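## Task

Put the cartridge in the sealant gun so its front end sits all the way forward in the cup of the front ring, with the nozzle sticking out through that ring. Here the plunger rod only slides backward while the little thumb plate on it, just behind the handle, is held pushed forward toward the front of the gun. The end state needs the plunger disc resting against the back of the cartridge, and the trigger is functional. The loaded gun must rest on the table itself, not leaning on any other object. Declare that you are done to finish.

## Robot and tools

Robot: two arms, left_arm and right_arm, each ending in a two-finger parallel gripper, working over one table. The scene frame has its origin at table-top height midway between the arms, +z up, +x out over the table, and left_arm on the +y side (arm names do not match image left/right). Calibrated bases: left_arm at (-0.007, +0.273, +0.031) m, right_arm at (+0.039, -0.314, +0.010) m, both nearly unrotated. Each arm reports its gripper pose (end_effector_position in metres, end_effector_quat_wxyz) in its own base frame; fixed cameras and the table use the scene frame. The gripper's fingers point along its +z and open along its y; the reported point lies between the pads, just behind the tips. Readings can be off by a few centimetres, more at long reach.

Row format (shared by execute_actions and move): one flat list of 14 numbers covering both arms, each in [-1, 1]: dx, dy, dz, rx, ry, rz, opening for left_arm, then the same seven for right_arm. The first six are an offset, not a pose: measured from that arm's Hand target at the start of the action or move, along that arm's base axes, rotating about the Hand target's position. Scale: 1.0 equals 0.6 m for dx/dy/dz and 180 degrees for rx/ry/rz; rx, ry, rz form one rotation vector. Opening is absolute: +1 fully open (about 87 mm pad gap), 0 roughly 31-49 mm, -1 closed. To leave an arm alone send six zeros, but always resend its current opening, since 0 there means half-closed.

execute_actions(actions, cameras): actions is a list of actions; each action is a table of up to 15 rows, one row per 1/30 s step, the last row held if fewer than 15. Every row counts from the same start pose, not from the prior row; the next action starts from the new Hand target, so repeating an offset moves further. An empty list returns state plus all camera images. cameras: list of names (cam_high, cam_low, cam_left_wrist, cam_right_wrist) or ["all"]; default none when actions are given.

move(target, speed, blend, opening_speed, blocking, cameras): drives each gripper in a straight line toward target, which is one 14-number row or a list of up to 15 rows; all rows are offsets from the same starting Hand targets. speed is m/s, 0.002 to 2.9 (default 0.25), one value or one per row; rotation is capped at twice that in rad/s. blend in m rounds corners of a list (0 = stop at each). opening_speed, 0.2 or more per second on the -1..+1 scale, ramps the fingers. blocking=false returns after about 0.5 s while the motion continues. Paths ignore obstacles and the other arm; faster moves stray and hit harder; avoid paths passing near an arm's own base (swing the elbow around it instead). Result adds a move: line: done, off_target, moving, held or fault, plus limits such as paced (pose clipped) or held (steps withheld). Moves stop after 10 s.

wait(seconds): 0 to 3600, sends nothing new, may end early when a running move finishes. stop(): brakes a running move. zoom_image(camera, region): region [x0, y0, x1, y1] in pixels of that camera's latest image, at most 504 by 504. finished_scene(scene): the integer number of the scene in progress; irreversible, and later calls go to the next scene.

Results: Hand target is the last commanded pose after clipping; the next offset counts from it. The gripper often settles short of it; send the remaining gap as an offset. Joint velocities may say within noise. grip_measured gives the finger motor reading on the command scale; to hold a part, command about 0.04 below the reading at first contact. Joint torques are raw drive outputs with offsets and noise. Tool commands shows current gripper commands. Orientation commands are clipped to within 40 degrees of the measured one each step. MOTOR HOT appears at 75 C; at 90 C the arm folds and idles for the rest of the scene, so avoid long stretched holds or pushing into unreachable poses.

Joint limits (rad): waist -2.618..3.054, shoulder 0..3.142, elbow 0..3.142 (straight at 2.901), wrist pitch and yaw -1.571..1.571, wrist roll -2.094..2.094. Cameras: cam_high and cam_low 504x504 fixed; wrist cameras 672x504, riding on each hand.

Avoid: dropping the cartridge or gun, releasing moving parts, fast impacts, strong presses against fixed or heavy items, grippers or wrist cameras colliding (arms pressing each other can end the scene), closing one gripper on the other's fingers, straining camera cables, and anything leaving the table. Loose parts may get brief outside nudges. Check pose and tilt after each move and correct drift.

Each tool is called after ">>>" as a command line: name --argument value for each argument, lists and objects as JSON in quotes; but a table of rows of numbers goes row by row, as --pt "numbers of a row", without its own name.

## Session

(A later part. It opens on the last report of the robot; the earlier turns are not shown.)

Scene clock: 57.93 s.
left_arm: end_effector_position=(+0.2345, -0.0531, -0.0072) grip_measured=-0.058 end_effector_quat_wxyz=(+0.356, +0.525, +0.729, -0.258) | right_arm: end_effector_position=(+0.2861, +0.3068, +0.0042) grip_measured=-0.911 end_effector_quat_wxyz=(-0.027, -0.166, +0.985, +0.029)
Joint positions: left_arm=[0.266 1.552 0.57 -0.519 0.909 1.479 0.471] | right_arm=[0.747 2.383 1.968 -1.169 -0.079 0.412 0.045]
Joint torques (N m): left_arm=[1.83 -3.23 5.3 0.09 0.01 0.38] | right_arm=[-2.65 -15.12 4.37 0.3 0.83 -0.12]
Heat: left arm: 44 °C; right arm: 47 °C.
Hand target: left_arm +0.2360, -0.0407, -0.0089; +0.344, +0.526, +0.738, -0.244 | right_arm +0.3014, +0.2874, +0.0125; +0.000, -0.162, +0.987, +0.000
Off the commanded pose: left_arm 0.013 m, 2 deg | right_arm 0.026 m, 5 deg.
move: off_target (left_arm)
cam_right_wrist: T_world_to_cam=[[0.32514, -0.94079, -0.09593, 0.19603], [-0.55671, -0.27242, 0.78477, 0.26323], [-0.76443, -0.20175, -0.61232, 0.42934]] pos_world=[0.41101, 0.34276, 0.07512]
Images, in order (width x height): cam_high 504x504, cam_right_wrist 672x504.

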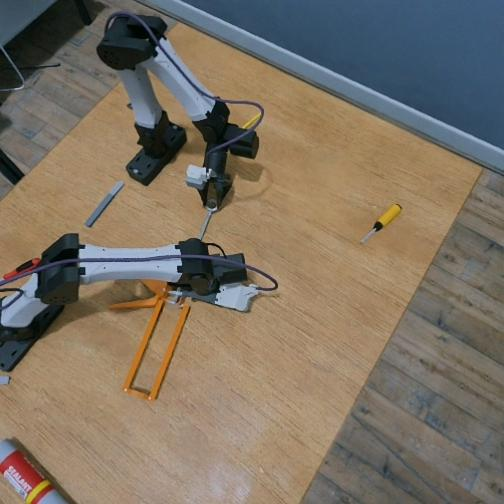

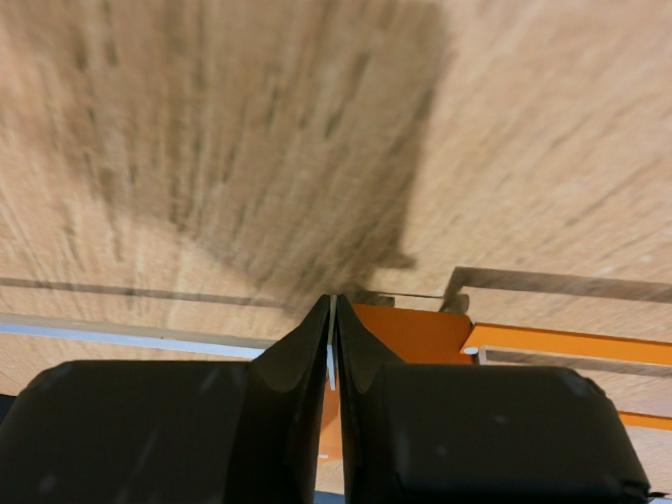

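>>> move --pt "0 -0.012 0 0 0 0 -0.6 0 0.01 0 0 0 0 0.15" --pt "0 -0.012 0 0 0 0 -0.6 0 0.01 0.15 0 0 0 0.15" --pt "0 -0.012 0 0 0 0 1 0 0.01 0.15 0 0 0 0.15" --pt "-0.01 0.06 0.15 0 0 0 1 0 0.01 0.15 0 0 0 0.15" --speed 0.12 --opening_speed 1.2 --cameras '["all"]'

>>> zoom_image --camera "cam_low" --region '[90, 230, 290, 290]'

Scene clock: 65.07 s.
left_arm: end_effector_position=(+0.2252, -0.0086, +0.0767) grip_measured=+1.000 end_effector_quat_wxyz=(+0.339, +0.522, +0.741, -0.252) | right_arm: end_effector_position=(+0.2971, +0.2948, +0.0994) grip_measured=+0.150 end_effector_quat_wxyz=(-0.006, -0.161, +0.987, +0.002)
Joint positions: left_arm=[0.454 1.446 0.879 -1.164 0.861 1.754 1] | right_arm=[0.738 2.383 2.355 -1.551 -0.009 0.415 0.575]
Joint torques (N m): left_arm=[0.18 -3.44 5.94 -0.06 0.43 0.23] | right_arm=[-0.72 -11.55 7.38 0.27 0.17 -0.06]
Heat: left arm: 43 °C; right arm: 50 °C.
Hand target: left_arm +0.2300, -0.0047, +0.0811; +0.344, +0.526, +0.738, -0.245 | right_arm +0.3013, +0.2935, +0.1025; +0.000, -0.162, +0.987, +0.000
Off the commanded pose: left_arm 0.008 m, 1 deg | right_arm 0.006 m, 1 deg.
joint sent to its limit (right arm) — joint 4 (wrist pitch), lower limit. The joint targets still meet the commanded pose.
move: done
cam_left_wrist: T_world_to_cam=[[-0.94538, -0.32399, 0.03599, 0.2049], [-0.32386, 0.94606, 0.00962, 0.10435], [-0.03717, -0.00256, -0.99931, 0.22891]] pos_world=[0.23601, -0.03174, 0.22037]
cam_right_wrist: T_world_to_cam=[[0.31769, -0.94759, -0.03378, 0.18844], [-0.60007, -0.22851, 0.76662, 0.19314], [-0.73416, -0.22328, -0.64121, 0.49374]] pos_world=[0.41852, 0.33294, 0.1749]

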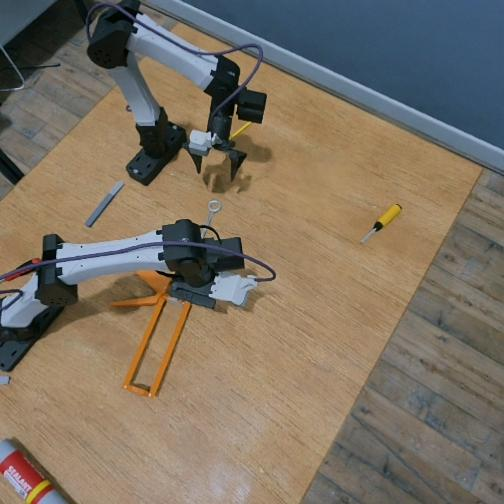

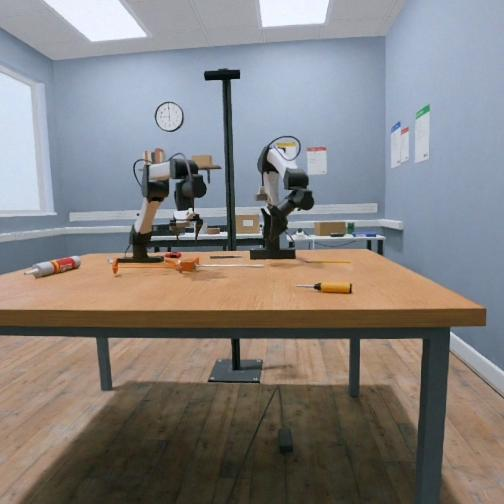

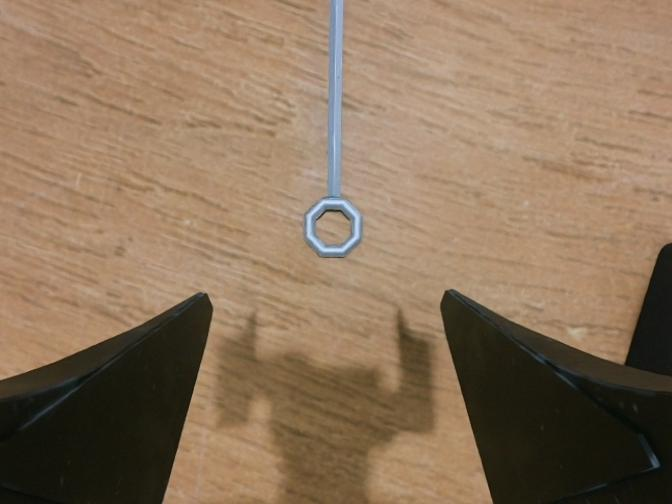

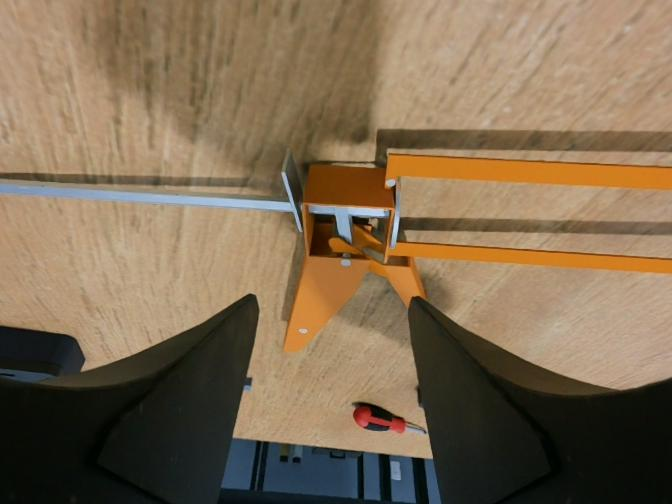

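Scaled by 2.520.

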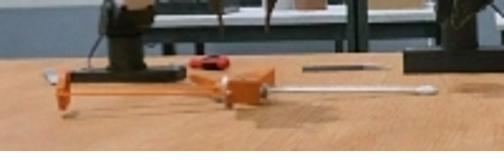

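>>> move --pt "0 0 0 0 0 0 1 0 0 0.165 0 0 0 1" --pt "0 0 0 0 0 0 1 -0.068 -0.889 0.165 0 0 -0.136 1" --speed 0.4 --blend '[0.05,0]' --cameras '["cam_high","cam_low","cam_right_wrist"]'

>>> zoom_image --camera "cam_high" --region '[90, 180, 300, 400]'

Scene clock: 68.07 s.
left_arm: end_effector_position=(+0.2250, -0.0087, +0.0767) grip_measured=+1.000 end_effector_quat_wxyz=(+0.339, +0.522, +0.741, -0.252) | right_arm: end_effector_position=(+0.2578, -0.2363, +0.2002) grip_measured=+0.999 end_effector_quat_wxyz=(+0.056, +0.055, +0.996, -0.046)
Joint positions: left_arm=[0.454 1.446 0.879 -1.165 0.861 1.755 1] | right_arm=[-0.674 1.929 2.058 -1.555 0.009 -0.565 0.999]
Joint torques (N m): left_arm=[0.2 -3.38 5.83 -0.08 0.44 0.22] | right_arm=[-0.4 -7.2 7.25 0.61 0.03 -0.13]
Heat: left arm: 42 °C; right arm: 50 °C.
Hand target: left_arm +0.2299, -0.0047, +0.0811; +0.344, +0.526, +0.738, -0.245 | right_arm +0.2604, -0.2400, +0.2015; +0.000, +0.051, +0.999, +0.000
Off the commanded pose: left_arm 0.008 m, 1 deg | right_arm 0.005 m, 8 deg.
joint sent to its limit (right arm) — joint 4 (wrist pitch), lower limit. The joint targets are off in orientation, not in position.
move: off_target (right_arm); blend cut to 0.0495 m at target 1
cam_right_wrist: T_world_to_cam=[[-0.11027, -0.99229, 0.05654, -0.21731], [-0.72554, 0.11924, 0.67777, 0.10321], [-0.67929, 0.03371, -0.7331, 0.47596]] pos_world=[0.37424, -0.24399, 0.29126]

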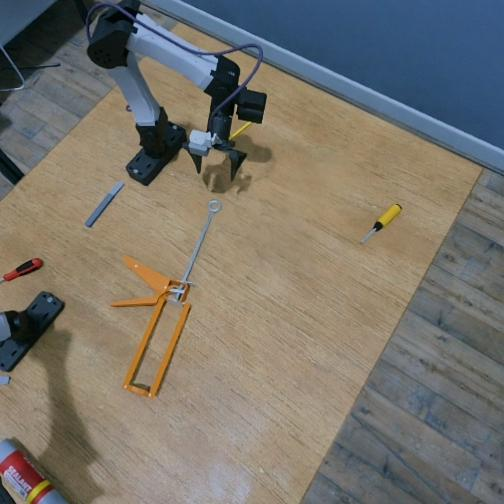

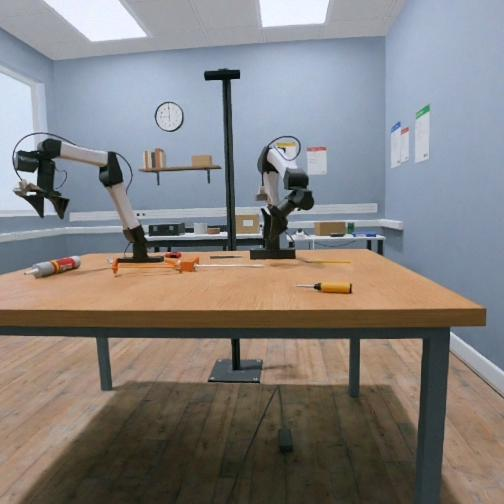

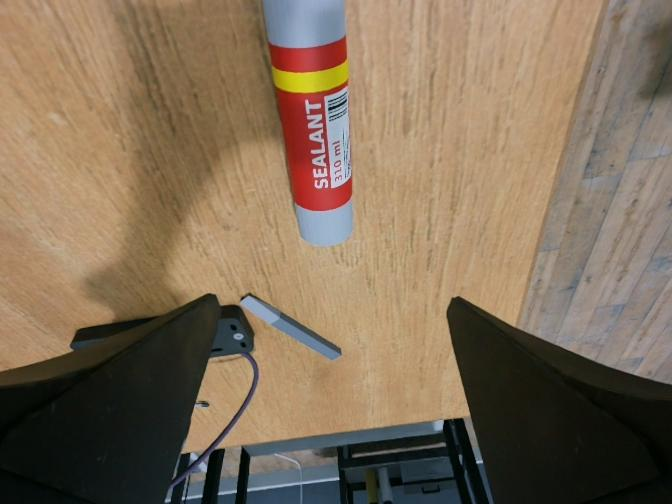

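Scaled by 2.291.

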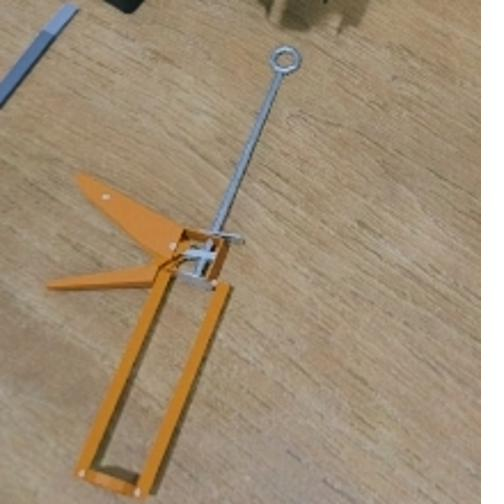

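>>> move --target '[0,0,0,0,0,0,1,-0.0115,0.0117,-0.169,0,0,0.013,1]' --speed 0.25 --cameras '["cam_right_wrist"]'

Scene clock: 69.93 s.
left_arm: end_effector_position=(+0.2250, -0.0087, +0.0767) grip_measured=+1.000 end_effector_quat_wxyz=(+0.339, +0.522, +0.741, -0.252) | right_arm: end_effector_position=(+0.2509, -0.2320, +0.1047) grip_measured=+0.999 end_effector_quat_wxyz=(-0.002, +0.038, +0.999, -0.004)
Joint positions: left_arm=[0.454 1.446 0.879 -1.165 0.861 1.755 1] | right_arm=[-0.674 1.97 1.72 -1.319 0.008 -0.598 0.999]
Joint torques (N m): left_arm=[0.32 -3.55 5.83 -0.1 0.46 0.18] | right_arm=[-0.24 -8.09 5.35 0.52 -0.07 -0.13]
Heat: left arm: 42 °C; right arm: 50 °C.
Hand target: left_arm +0.2299, -0.0047, +0.0811; +0.344, +0.526, +0.738, -0.245 | right_arm +0.2536, -0.2330, +0.1002; +0.000, +0.031, +1.000, +0.000
Off the commanded pose: left_arm 0.008 m, 1 deg | right_arm 0.005 m, 1 deg.
move: done
cam_right_wrist: T_world_to_cam=[[-0.07484, -0.99696, -0.02148, -0.2103], [-0.64624, 0.03208, 0.76246, 0.11331], [-0.75945, 0.07094, -0.64668, 0.4208]] pos_world=[0.37707, -0.24315, 0.18121]

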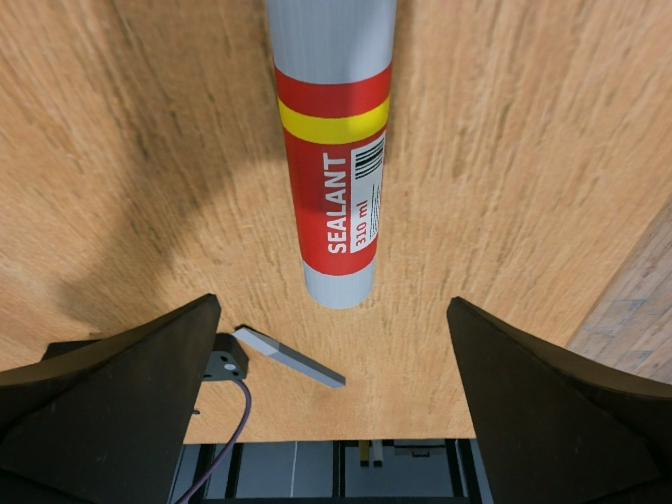

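>>> move --target '[0,0,0,0,0,0,1,0.01,-0.0,-0.1345,0,0,0,1]' --speed 0.15 --cameras '["cam_right_wrist"]'

Scene clock: 71.53 s.
left_arm: end_effector_position=(+0.2250, -0.0087, +0.0767) grip_measured=+1.000 end_effector_quat_wxyz=(+0.339, +0.522, +0.741, -0.252) | right_arm: end_effector_position=(+0.2564, -0.2344, +0.0255) grip_measured=+0.999 end_effector_quat_wxyz=(-0.001, +0.035, +0.999, -0.004)
Joint positions: left_arm=[0.454 1.446 0.879 -1.165 0.861 1.755 1] | right_arm=[-0.669 2.037 1.498 -1.027 0.008 -0.598 0.999]
Joint torques (N m): left_arm=[0.21 -3.47 5.87 -0.08 0.44 0.19] | right_arm=[0.32 -8.14 5.16 0.53 -0.07 -0.03]
Heat: left arm: 42 °C; right arm: 50 °C.
Hand target: left_arm +0.2299, -0.0047, +0.0811; +0.344, +0.526, +0.738, -0.245 | right_arm +0.2595, -0.2328, +0.0193; +0.000, +0.031, +1.000, +0.001
Off the commanded pose: left_arm 0.008 m, 1 deg | right_arm 0.007 m, 1 deg.
move: done
cam_right_wrist: T_world_to_cam=[[-0.0702, -0.99733, -0.02013, -0.21518], [-0.64837, 0.03028, 0.76072, 0.17756], [-0.75808, 0.06645, -0.64877, 0.37259]] pos_world=[0.38247, -0.24474, 0.10232]

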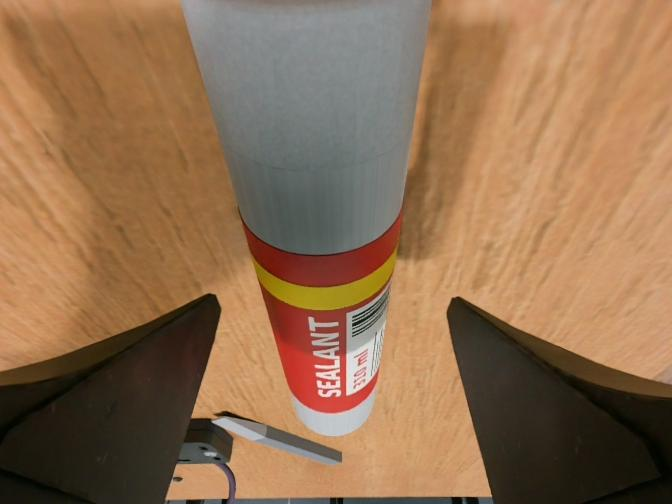

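>>> move --pt "0 0 0 0 0 0 1 -0.002 0.0 -0.011 0 0 0 1" --pt "0 0 0 0 0 0 1 -0.002 0 -0.011 0 0 0 -0.16" --speed 0.1 --opening_speed 0.7

Scene clock: 74.23 s.
left_arm: end_effector_position=(+0.2250, -0.0087, +0.0767) grip_measured=+1.000 end_effector_quat_wxyz=(+0.339, +0.522, +0.741, -0.252) | right_arm: end_effector_position=(+0.2564, -0.2340, +0.0190) grip_measured=-0.035 end_effector_quat_wxyz=(+0.001, +0.035, +0.999, -0.004)
Joint positions: left_arm=[0.454 1.446 0.879 -1.165 0.861 1.755 1] | right_arm=[-0.669 2.042 1.479 -1.001 0.006 -0.598 0.482]
Joint torques (N m): left_arm=[0.28 -3.47 5.87 -0.07 0.43 0.22] | right_arm=[0.09 -8.17 5.12 0.53 -0.05 -0.04]
Heat: left arm: 42 °C; right arm: 49 °C.
Hand target: left_arm +0.2299, -0.0047, +0.0811; +0.344, +0.526, +0.738, -0.245 | right_arm +0.2584, -0.2329, +0.0128; +0.000, +0.031, +1.000, +0.000
Off the commanded pose: left_arm 0.008 m, 1 deg | right_arm 0.007 m, 1 deg.
move: done

>>> move --pt "0 0 0 0 0 0 1 0 0 0.2 0 0 0 -0.16" --pt "0 0 0 0 0 0 1 0.065 0.742 0.228 0 0 -0.3944 -0.16" --speed '[0.2,0.3]' --blend '[0.03,0]' --cameras '["all"]'

>>> zoom_image --camera "cam_high" --region '[80, 290, 200, 410]'

>>> zoom_image --camera "cam_low" --region '[90, 200, 210, 290]'

Scene clock: 78.57 s.
left_arm: end_effector_position=(+0.2250, -0.0087, +0.0767) grip_measured=+1.000 end_effector_quat_wxyz=(+0.339, +0.522, +0.741, -0.252) | right_arm: end_effector_position=(+0.2940, +0.2104, +0.1489) grip_measured=-0.160 end_effector_quat_wxyz=(-0.004, +0.600, +0.800, +0.003)
Joint positions: left_arm=[0.454 1.446 0.879 -1.165 0.861 1.755 1] | right_arm=[0.504 1.876 1.766 -1.459 -0.009 1.792 0.42]
Joint torques (N m): left_arm=[0.24 -3.36 5.86 -0.07 0.48 0.23] | right_arm=[0.29 -6.79 7.38 0.22 0.2 0.21]
Heat: left arm: 41 °C; right arm: 49 °C.
Hand target: left_arm +0.2299, -0.0047, +0.0811; +0.344, +0.526, +0.738, -0.245 | right_arm +0.2973, +0.2122, +0.1496; +0.000, +0.605, +0.796, +0.000
Off the commanded pose: left_arm 0.008 m, 1 deg | right_arm 0.004 m, 1 deg.
move: done
cam_left_wrist: T_world_to_cam=[[-0.9455, -0.32357, 0.03657, 0.20463], [-0.32344, 0.9462, 0.00948, 0.10422], [-0.03767, -0.00287, -0.99929, 0.229]] pos_world=[0.23581, -0.03175, 0.22037]
cam_right_wrist: T_world_to_cam=[[-0.95981, -0.27916, -0.02879, 0.34524], [-0.20052, 0.6104, 0.7663, -0.15996], [-0.19635, 0.74127, -0.64184, 0.14347]] pos_world=[0.32746, 0.08767, 0.2246]

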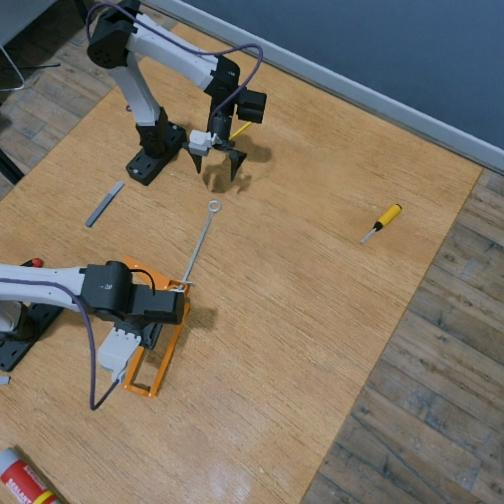

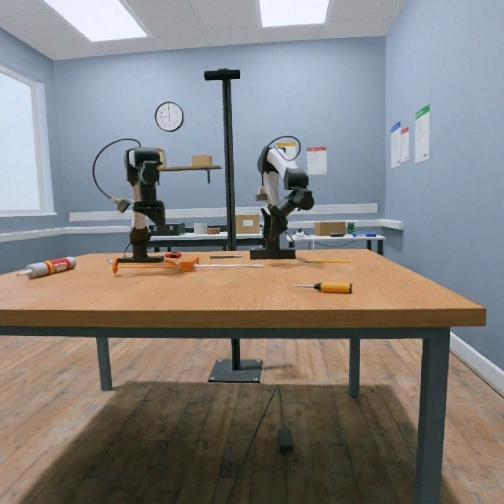

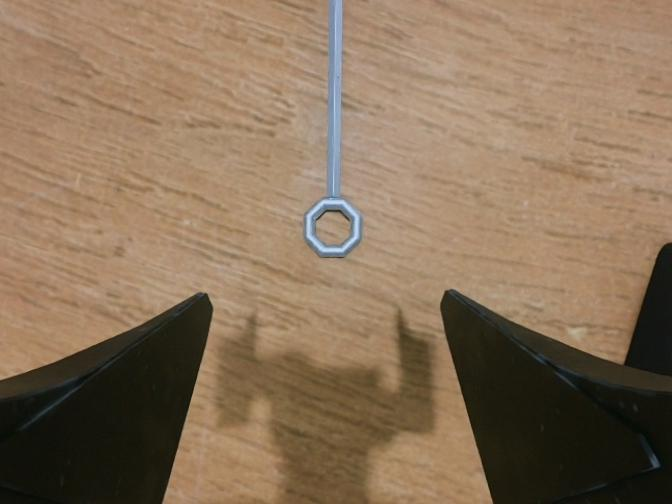

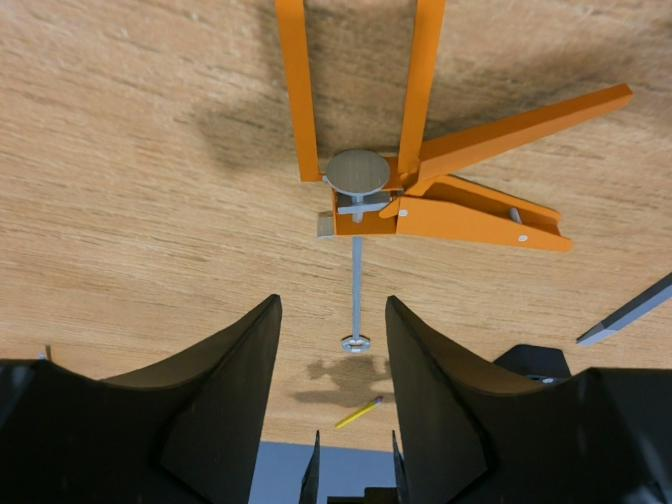

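Scaled by 4.200.

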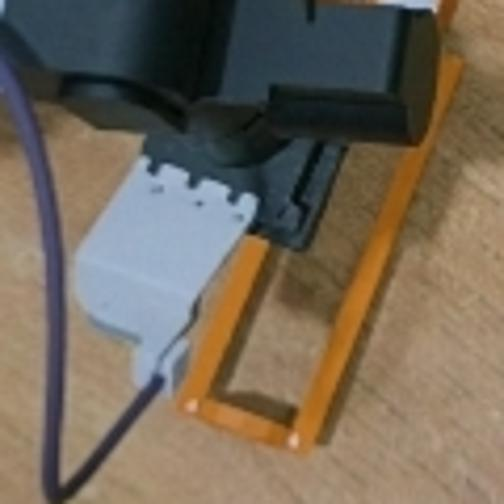

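Scaled by 4.200.

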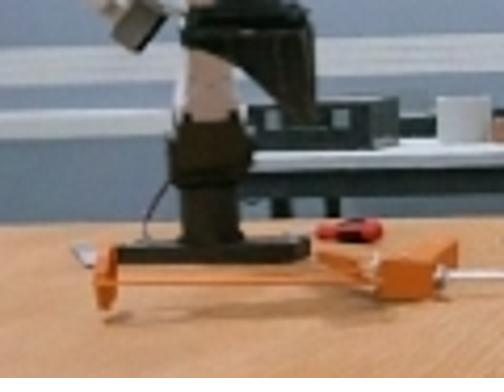

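>>> move --pt "0 0 0 0 0 0 1 0 0 0.03 0 0 0 1" --pt "0 0 0 0 0 0 1 -0.062 -0.74 0.03 0 0 0.3944 1" --speed 0.4 --blend '[0.03,0]' --cameras '["cam_high","cam_low","cam_right_wrist"]'

Scene clock: 81.77 s.
left_arm: end_effector_position=(+0.2250, -0.0087, +0.0767) grip_measured=+1.000 end_effector_quat_wxyz=(+0.339, +0.522, +0.741, -0.252) | right_arm: end_effector_position=(+0.2580, -0.2292, +0.1671) grip_measured=+0.999 end_effector_quat_wxyz=(+0.009, +0.035, +0.999, -0.013)
Joint positions: left_arm=[0.454 1.446 0.879 -1.165 0.861 1.755 1] | right_arm=[-0.655 1.988 1.999 -1.551 0.01 -0.585 0.999]
Joint torques (N m): left_arm=[0.34 -3.38 5.93 -0.05 0.42 0.2] | right_arm=[-0.72 -7.69 7.34 0.33 -0.06 -0.15]
Heat: left arm: 41 °C; right arm: 49 °C.
Hand target: left_arm +0.2299, -0.0047, +0.0811; +0.344, +0.526, +0.738, -0.245 | right_arm +0.2601, -0.2318, +0.1677; +0.000, +0.031, +1.000, +0.000
Off the commanded pose: left_arm 0.008 m, 1 deg | right_arm 0.003 m, 2 deg.
joint sent to its limit (right arm) — joint 4 (wrist pitch), lower limit. The joint targets still meet the commanded pose.
move: done; blend cut to 0.009 m at target 1
cam_right_wrist: T_world_to_cam=[[-0.06889, -0.99762, -0.00387, -0.21015], [-0.663, 0.04289, 0.74739, 0.07964], [-0.74544, 0.05405, -0.66438, 0.46193]] pos_world=[0.38267, -0.23803, 0.24656]

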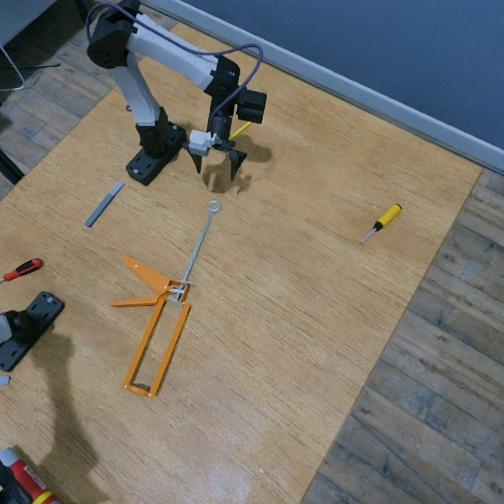

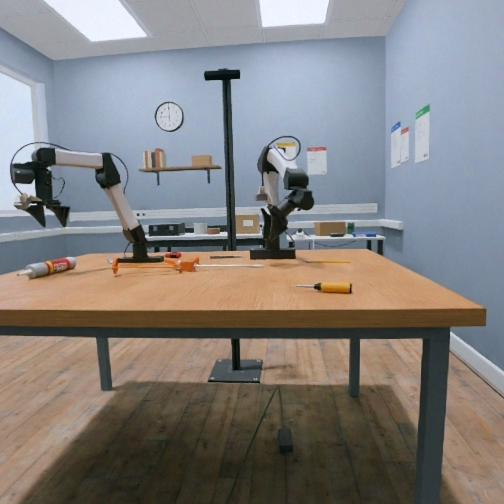

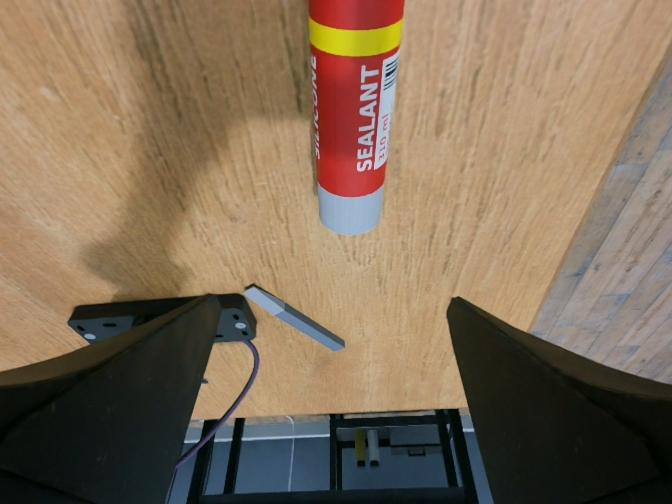

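>>> move --pt "0 0 0 0 0 0 1 0.016 -0.0125 -0.1 0 0 0 1" --pt "0 0 0 0 0 0 1 0.018 -0.0125 -0.255 0 0 0 1" --speed '[0.25,0.12]' --blend '[0.02,0]' --cameras '["cam_right_wrist"]'

Scene clock: 84.00 s.
left_arm: end_effector_position=(+0.2250, -0.0087, +0.0767) grip_measured=+1.000 end_effector_quat_wxyz=(+0.339, +0.522, +0.741, -0.252) | right_arm: end_effector_position=(+0.2701, -0.2381, +0.0210) grip_measured=+0.999 end_effector_quat_wxyz=(+0.000, +0.035, +0.999, -0.005)
Joint positions: left_arm=[0.454 1.446 0.879 -1.165 0.861 1.755 1] | right_arm=[-0.655 2.09 1.56 -1.035 0.008 -0.585 0.999]
Joint torques (N m): left_arm=[0.21 -3.48 5.98 -0.09 0.42 0.18] | right_arm=[-0.64 -8.46 5.18 0.51 -0.06 -0.11]
Heat: left arm: 41 °C; right arm: 49 °C.
Hand target: left_arm +0.2299, -0.0047, +0.0811; +0.344, +0.526, +0.738, -0.245 | right_arm +0.2708, -0.2392, +0.0146; +0.000, +0.031, +1.000, +0.000
Off the commanded pose: left_arm 0.008 m, 1 deg | right_arm 0.006 m, 1 deg.
move: done
cam_right_wrist: T_world_to_cam=[[-0.06863, -0.99745, -0.01936, -0.21852], [-0.64882, 0.02988, 0.76035, 0.19009], [-0.75784, 0.06475, -0.64922, 0.37982]] pos_world=[0.39617, -0.24823, 0.09782]

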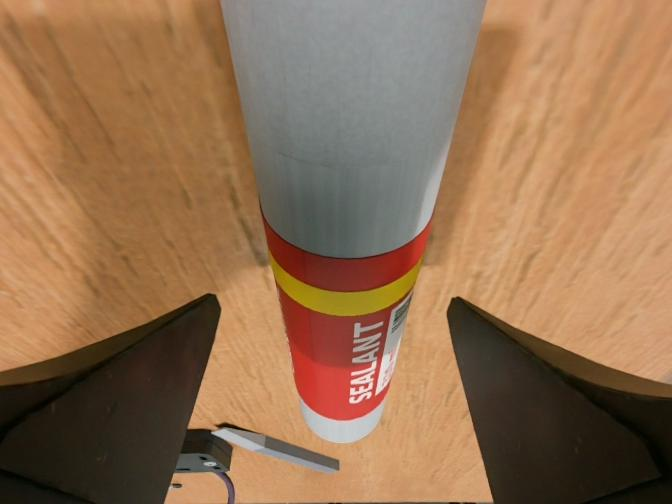

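>>> move --pt "0 0 0 0 0 0 1 0 -0.0075 -0.016 0 0 0 1" --pt "0 0 0 0 0 0 1 0 -0.0075 -0.016 0 0 0 -0.25" --speed 0.08 --opening_speed 0.7 --cameras '["cam_right_wrist"]'

>>> move --target '[0,0,0,0,0,0,1,0,0,0.08,0,0,0,-0.25]' --speed 0.08 --cameras '["cam_right_wrist","cam_low"]'

Scene clock: 86.97 s.
left_arm: end_effector_position=(+0.2250, -0.0087, +0.0767) grip_measured=+1.000 end_effector_quat_wxyz=(+0.339, +0.522, +0.741, -0.252) | right_arm: end_effector_position=(+0.2704, -0.2422, +0.0111) grip_measured=-0.017 end_effector_quat_wxyz=(+0.000, +0.035, +0.999, -0.004)
Joint positions: left_arm=[0.454 1.446 0.879 -1.165 0.861 1.755 1] | right_arm=[-0.663 2.112 1.553 -1.007 0.008 -0.592 0.492]
Joint torques (N m): left_arm=[0.2 -3.49 5.83 -0.06 0.45 0.17] | right_arm=[-0.73 -8.77 5.24 0.53 -0.07 -0.13]
Heat: left arm: 40 °C; right arm: 49 °C.
Hand target: left_arm +0.2299, -0.0047, +0.0811; +0.344, +0.526, +0.738, -0.245 | right_arm +0.2710, -0.2437, +0.0051; +0.000, +0.031, +1.000, +0.000
Off the commanded pose: left_arm 0.008 m, 1 deg | right_arm 0.006 m, 1 deg.
move: done
cam_right_wrist: T_world_to_cam=[[-0.06974, -0.99737, -0.0199, -0.22237], [-0.64866, 0.03018, 0.76048, 0.19786], [-0.75787, 0.06595, -0.64906, 0.37426]] pos_world=[0.39647, -0.25244, 0.08802]

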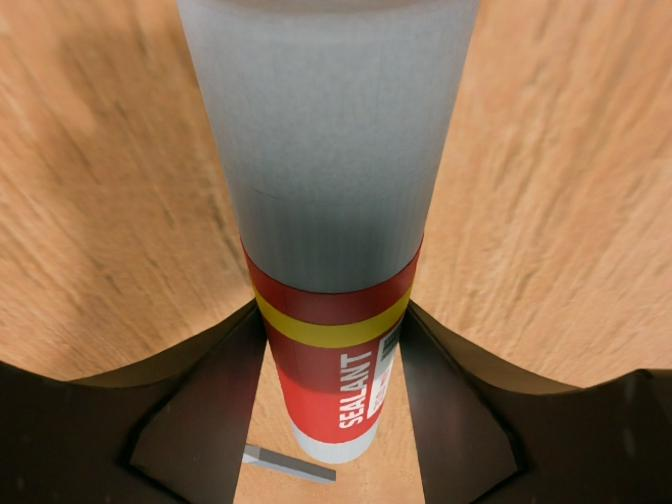

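Scene clock: 88.37 s.
left_arm: end_effector_position=(+0.2250, -0.0087, +0.0767) grip_measured=+1.000 end_effector_quat_wxyz=(+0.339, +0.522, +0.741, -0.252) | right_arm: end_effector_position=(+0.2680, -0.2381, +0.0327) grip_measured=-0.017 end_effector_quat_wxyz=(-0.014, +0.035, +0.999, +0.012)
Joint positions: left_arm=[0.454 1.446 0.879 -1.165 0.861 1.755 1] | right_arm=[-0.663 2.112 1.637 -1.131 -0.002 -0.593 0.492]
Joint torques (N m): left_arm=[0.31 -3.52 5.93 -0.1 0.43 0.18] | right_arm=[-0.68 -13.24 8.27 -0.01 0.04 -0.12]
Heat: left arm: 40 °C; right arm: 49 °C.
Hand target: left_arm +0.2299, -0.0047, +0.0811; +0.344, +0.526, +0.738, -0.245 | right_arm +0.2709, -0.2436, +0.0530; +0.000, +0.031, +1.000, +0.000
Off the commanded pose: left_arm 0.008 m, 1 deg | right_arm 0.021 m, 2 deg.
move: off_target (right_arm)
cam_right_wrist: T_world_to_cam=[[-0.07011, -0.99624, -0.05092, -0.21674], [-0.6286, 0.00448, 0.77772, 0.16777], [-0.77456, 0.08654, -0.62655, 0.39482]] pos_world=[0.39608, -0.25084, 0.10586]
Images, in order (width x height): cam_low 504x504, cam_right_wrist 672x504.

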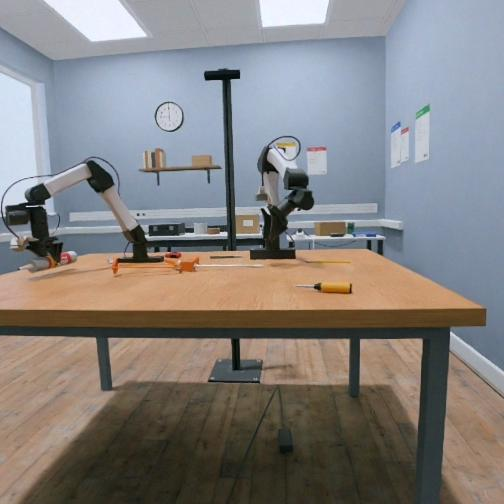

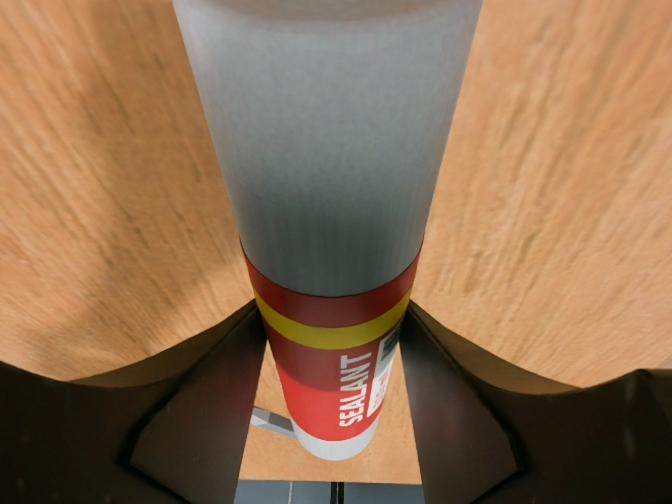

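>>> move --pt "0 0 0 0 0 0 1 0 0 0.12 0 0 0 -0.25" --pt "0 0 0 0 0 0 1 0.0413 0.761 0.17 0 0 -0.3944 -0.25" --speed '[0.15,0.22]' --blend '[0.03,0]' --cameras '["all"]'

>>> zoom_image --camera "cam_high" --region '[80, 290, 200, 410]'

>>> zoom_image --camera "cam_low" --region '[90, 200, 210, 290]'

Scene clock: 93.17 s.
left_arm: end_effector_position=(+0.2250, -0.0087, +0.0767) grip_measured=+1.000 end_effector_quat_wxyz=(+0.339, +0.522, +0.741, -0.252) | right_arm: end_effector_position=(+0.2916, +0.2056, +0.1457) grip_measured=-0.017 end_effector_quat_wxyz=(+0.000, +0.601, +0.799, -0.015)
Joint positions: left_arm=[0.454 1.446 0.879 -1.165 0.861 1.755 1] | right_arm=[0.506 1.886 1.771 -1.483 0.012 1.796 0.492]
Joint torques (N m): left_arm=[0.31 -3.47 5.93 -0.08 0.47 0.21] | right_arm=[0.5 -8.03 8.47 0.19 0 0.17]
Heat: left arm: 40 °C; right arm: 50 °C.
Hand target: left_arm +0.2299, -0.0047, +0.0811; +0.344, +0.526, +0.738, -0.245 | right_arm +0.2958, +0.2129, +0.1550; +0.000, +0.605, +0.796, +0.000
Off the commanded pose: left_arm 0.008 m, 1 deg | right_arm 0.013 m, 2 deg.
move: off_target (right_arm)
cam_left_wrist: T_world_to_cam=[[-0.9455, -0.32357, 0.03657, 0.20463], [-0.32344, 0.9462, 0.00948, 0.10422], [-0.03767, -0.00287, -0.99929, 0.229]] pos_world=[0.23581, -0.03175, 0.22037]
cam_right_wrist: T_world_to_cam=[[-0.96054, -0.2781, -0.00481, 0.33802], [-0.18772, 0.63542, 0.749, -0.16138], [-0.20524, 0.72035, -0.66256, 0.15434]] pos_world=[0.32606, 0.08537, 0.22476]

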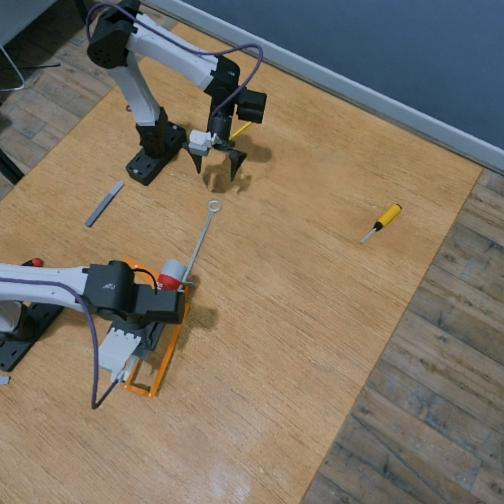

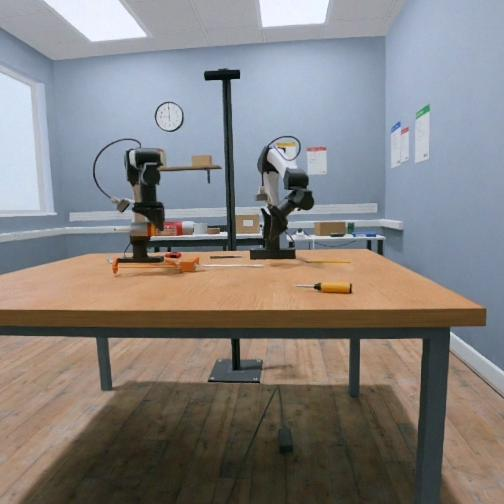

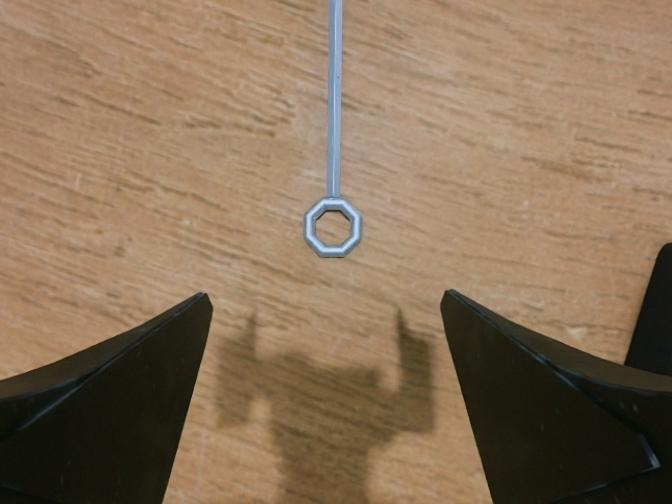

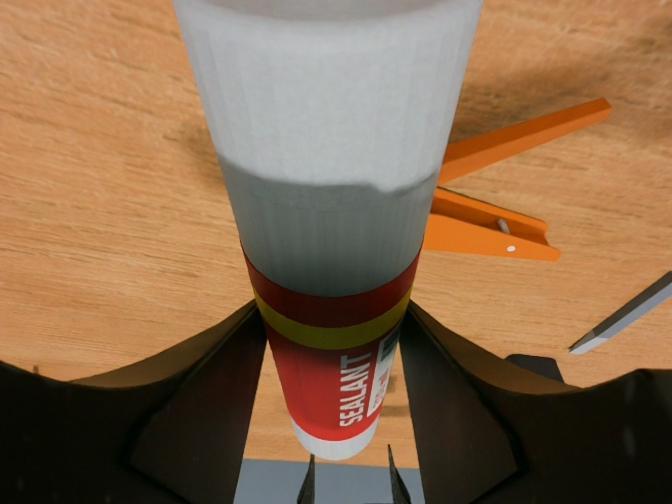

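Scaled by 4.200.

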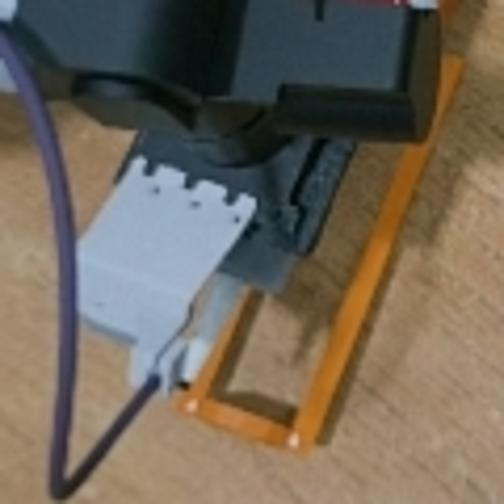

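Scaled by 4.200.

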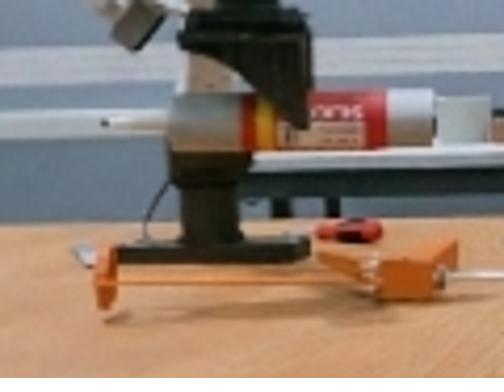

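>>> move --target '[0,0,0,0,0,0,1,-0.0043,0.025,-0.085,0.0803,0.0222,-0.003,-0.25]' --speed 0.15 --cameras '["all"]'

>>> zoom_image --camera "cam_high" --region '[100, 310, 190, 400]'

>>> zoom_image --camera "cam_low" --region '[90, 200, 210, 290]'

Scene clock: 95.53 s.
left_arm: end_effector_position=(+0.2250, -0.0087, +0.0767) grip_measured=+1.000 end_effector_quat_wxyz=(+0.339, +0.522, +0.741, -0.252) | right_arm: end_effector_position=(+0.2900, +0.2195, +0.0866) grip_measured=-0.017 end_effector_quat_wxyz=(-0.096, +0.611, +0.785, +0.042)
Joint positions: left_arm=[0.454 1.446 0.879 -1.165 0.861 1.755 1] | right_arm=[0.436 1.886 1.484 -1.182 -0.209 1.757 0.492]
Joint torques (N m): left_arm=[0.24 -3.48 5.85 -0.04 0.45 0.17] | right_arm=[-0.68 -11.48 5.96 0.42 -0.47 -0.1]
Heat: left arm: 40 °C; right arm: 50 °C.
Hand target: left_arm +0.2299, -0.0047, +0.0811; +0.344, +0.526, +0.738, -0.245 | right_arm +0.2932, +0.2279, +0.1040; -0.104, +0.604, +0.786, +0.079
Off the commanded pose: left_arm 0.008 m, 1 deg | right_arm 0.020 m, 4 deg.
move: off_target (right_arm)
cam_left_wrist: T_world_to_cam=[[-0.9455, -0.32357, 0.03657, 0.20463], [-0.32344, 0.9462, 0.00948, 0.10422], [-0.03767, -0.00287, -0.99929, 0.229]] pos_world=[0.23581, -0.03175, 0.22037]
cam_right_wrist: T_world_to_cam=[[-0.96913, -0.24551, 0.02278, 0.33304], [-0.09918, 0.47275, 0.8756, -0.12716], [-0.22574, 0.84631, -0.4825, 0.06749]] pos_world=[0.32538, 0.08477, 0.13632]

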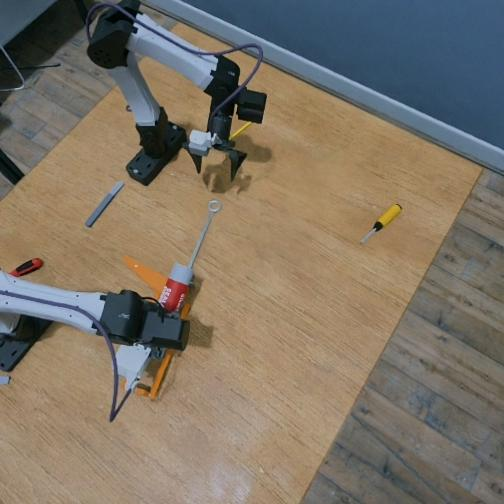

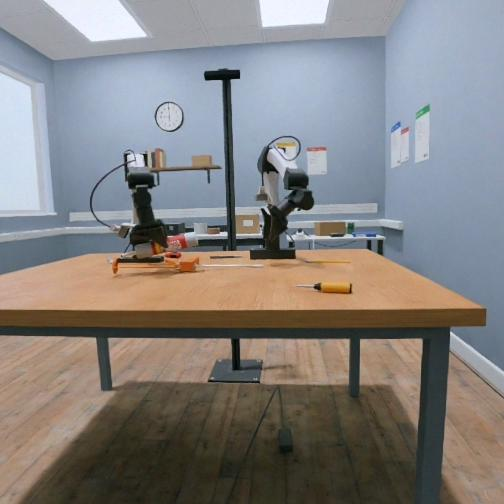

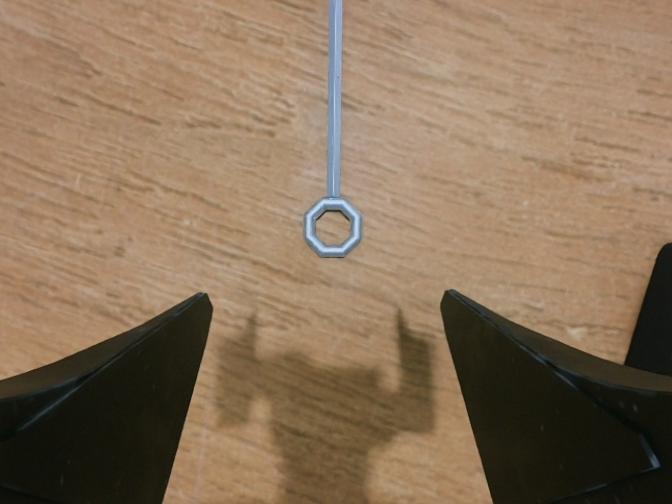

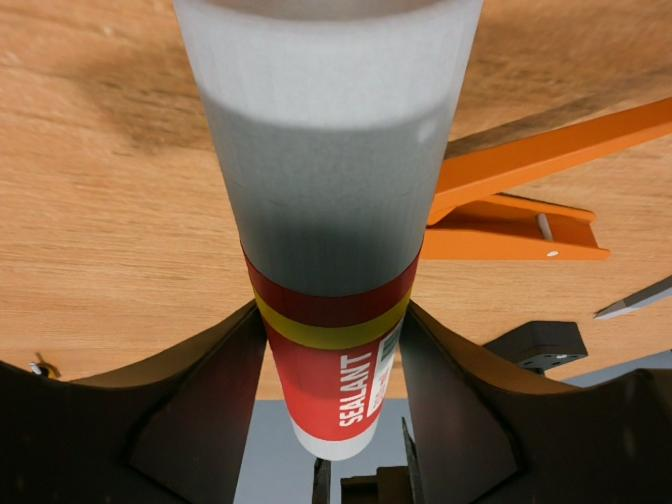

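Scaled by 5.600.

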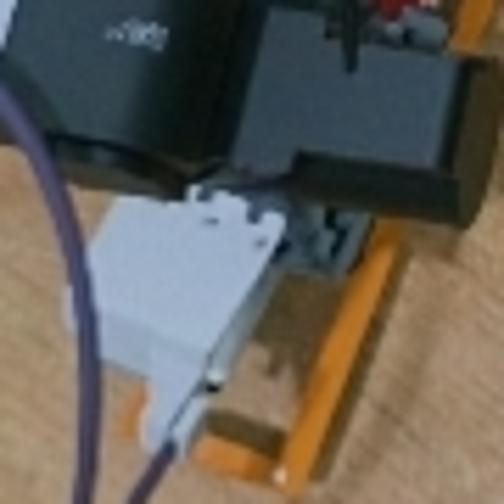

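Scaled by 4.200.

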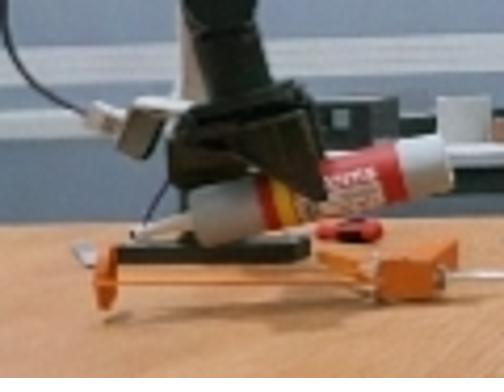

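>>> move --target '[0,0,0,0,0,0,1,0,0,-0.057,0.01,0.003,0,-0.25]' --speed 0.08 --cameras '["cam_low","cam_high"]'

>>> zoom_image --camera "cam_high" --region '[100, 310, 190, 400]'

>>> zoom_image --camera "cam_low" --region '[100, 230, 200, 290]'

Scene clock: 97.37 s.
left_arm: end_effector_position=(+0.2250, -0.0087, +0.0767) grip_measured=+1.000 end_effector_quat_wxyz=(+0.339, +0.522, +0.741, -0.252) | right_arm: end_effector_position=(+0.2896, +0.2195, +0.0603) grip_measured=-0.017 end_effector_quat_wxyz=(-0.104, +0.609, +0.784, +0.061)
Joint positions: left_arm=[0.454 1.446 0.879 -1.165 0.861 1.755 1] | right_arm=[0.422 1.886 1.367 -1.04 -0.241 1.744 0.492]
Joint torques (N m): left_arm=[0.14 -3.43 6.04 -0.07 0.44 0.21] | right_arm=[-0.7 -9.22 5.93 0.49 -0.55 -0.1]
Heat: left arm: 40 °C; right arm: 49 °C.
Hand target: left_arm +0.2299, -0.0047, +0.0811; +0.344, +0.526, +0.738, -0.245 | right_arm +0.2931, +0.2280, +0.0697; -0.117, +0.603, +0.784, +0.089
Off the commanded pose: left_arm 0.008 m, 1 deg | right_arm 0.013 m, 4 deg.
move: off_target (right_arm)
Images, in order (width x height): cam_high 504x504, cam_low 504x504.

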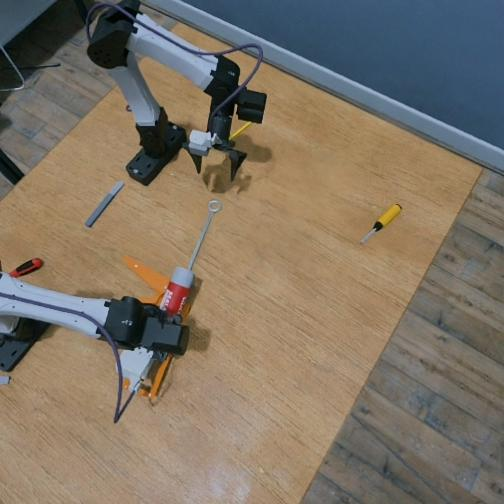

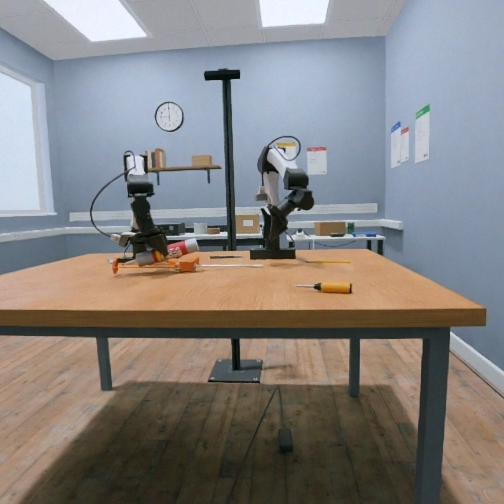

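Scaled by 5.600.

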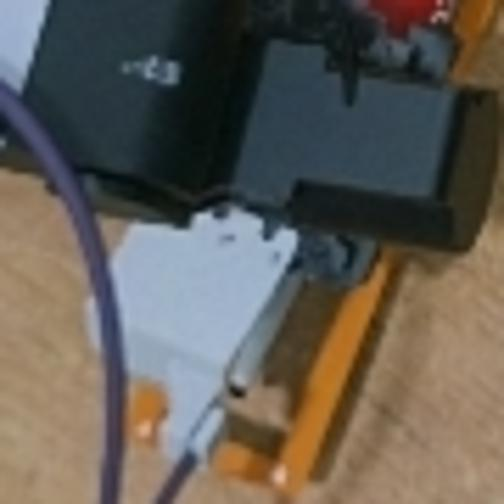

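Scaled by 5.040.

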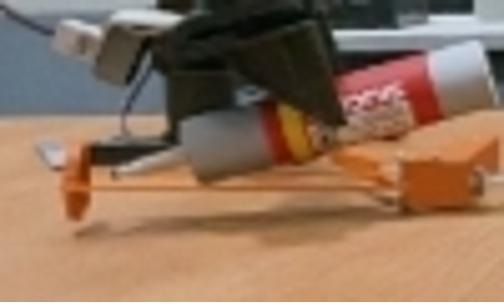

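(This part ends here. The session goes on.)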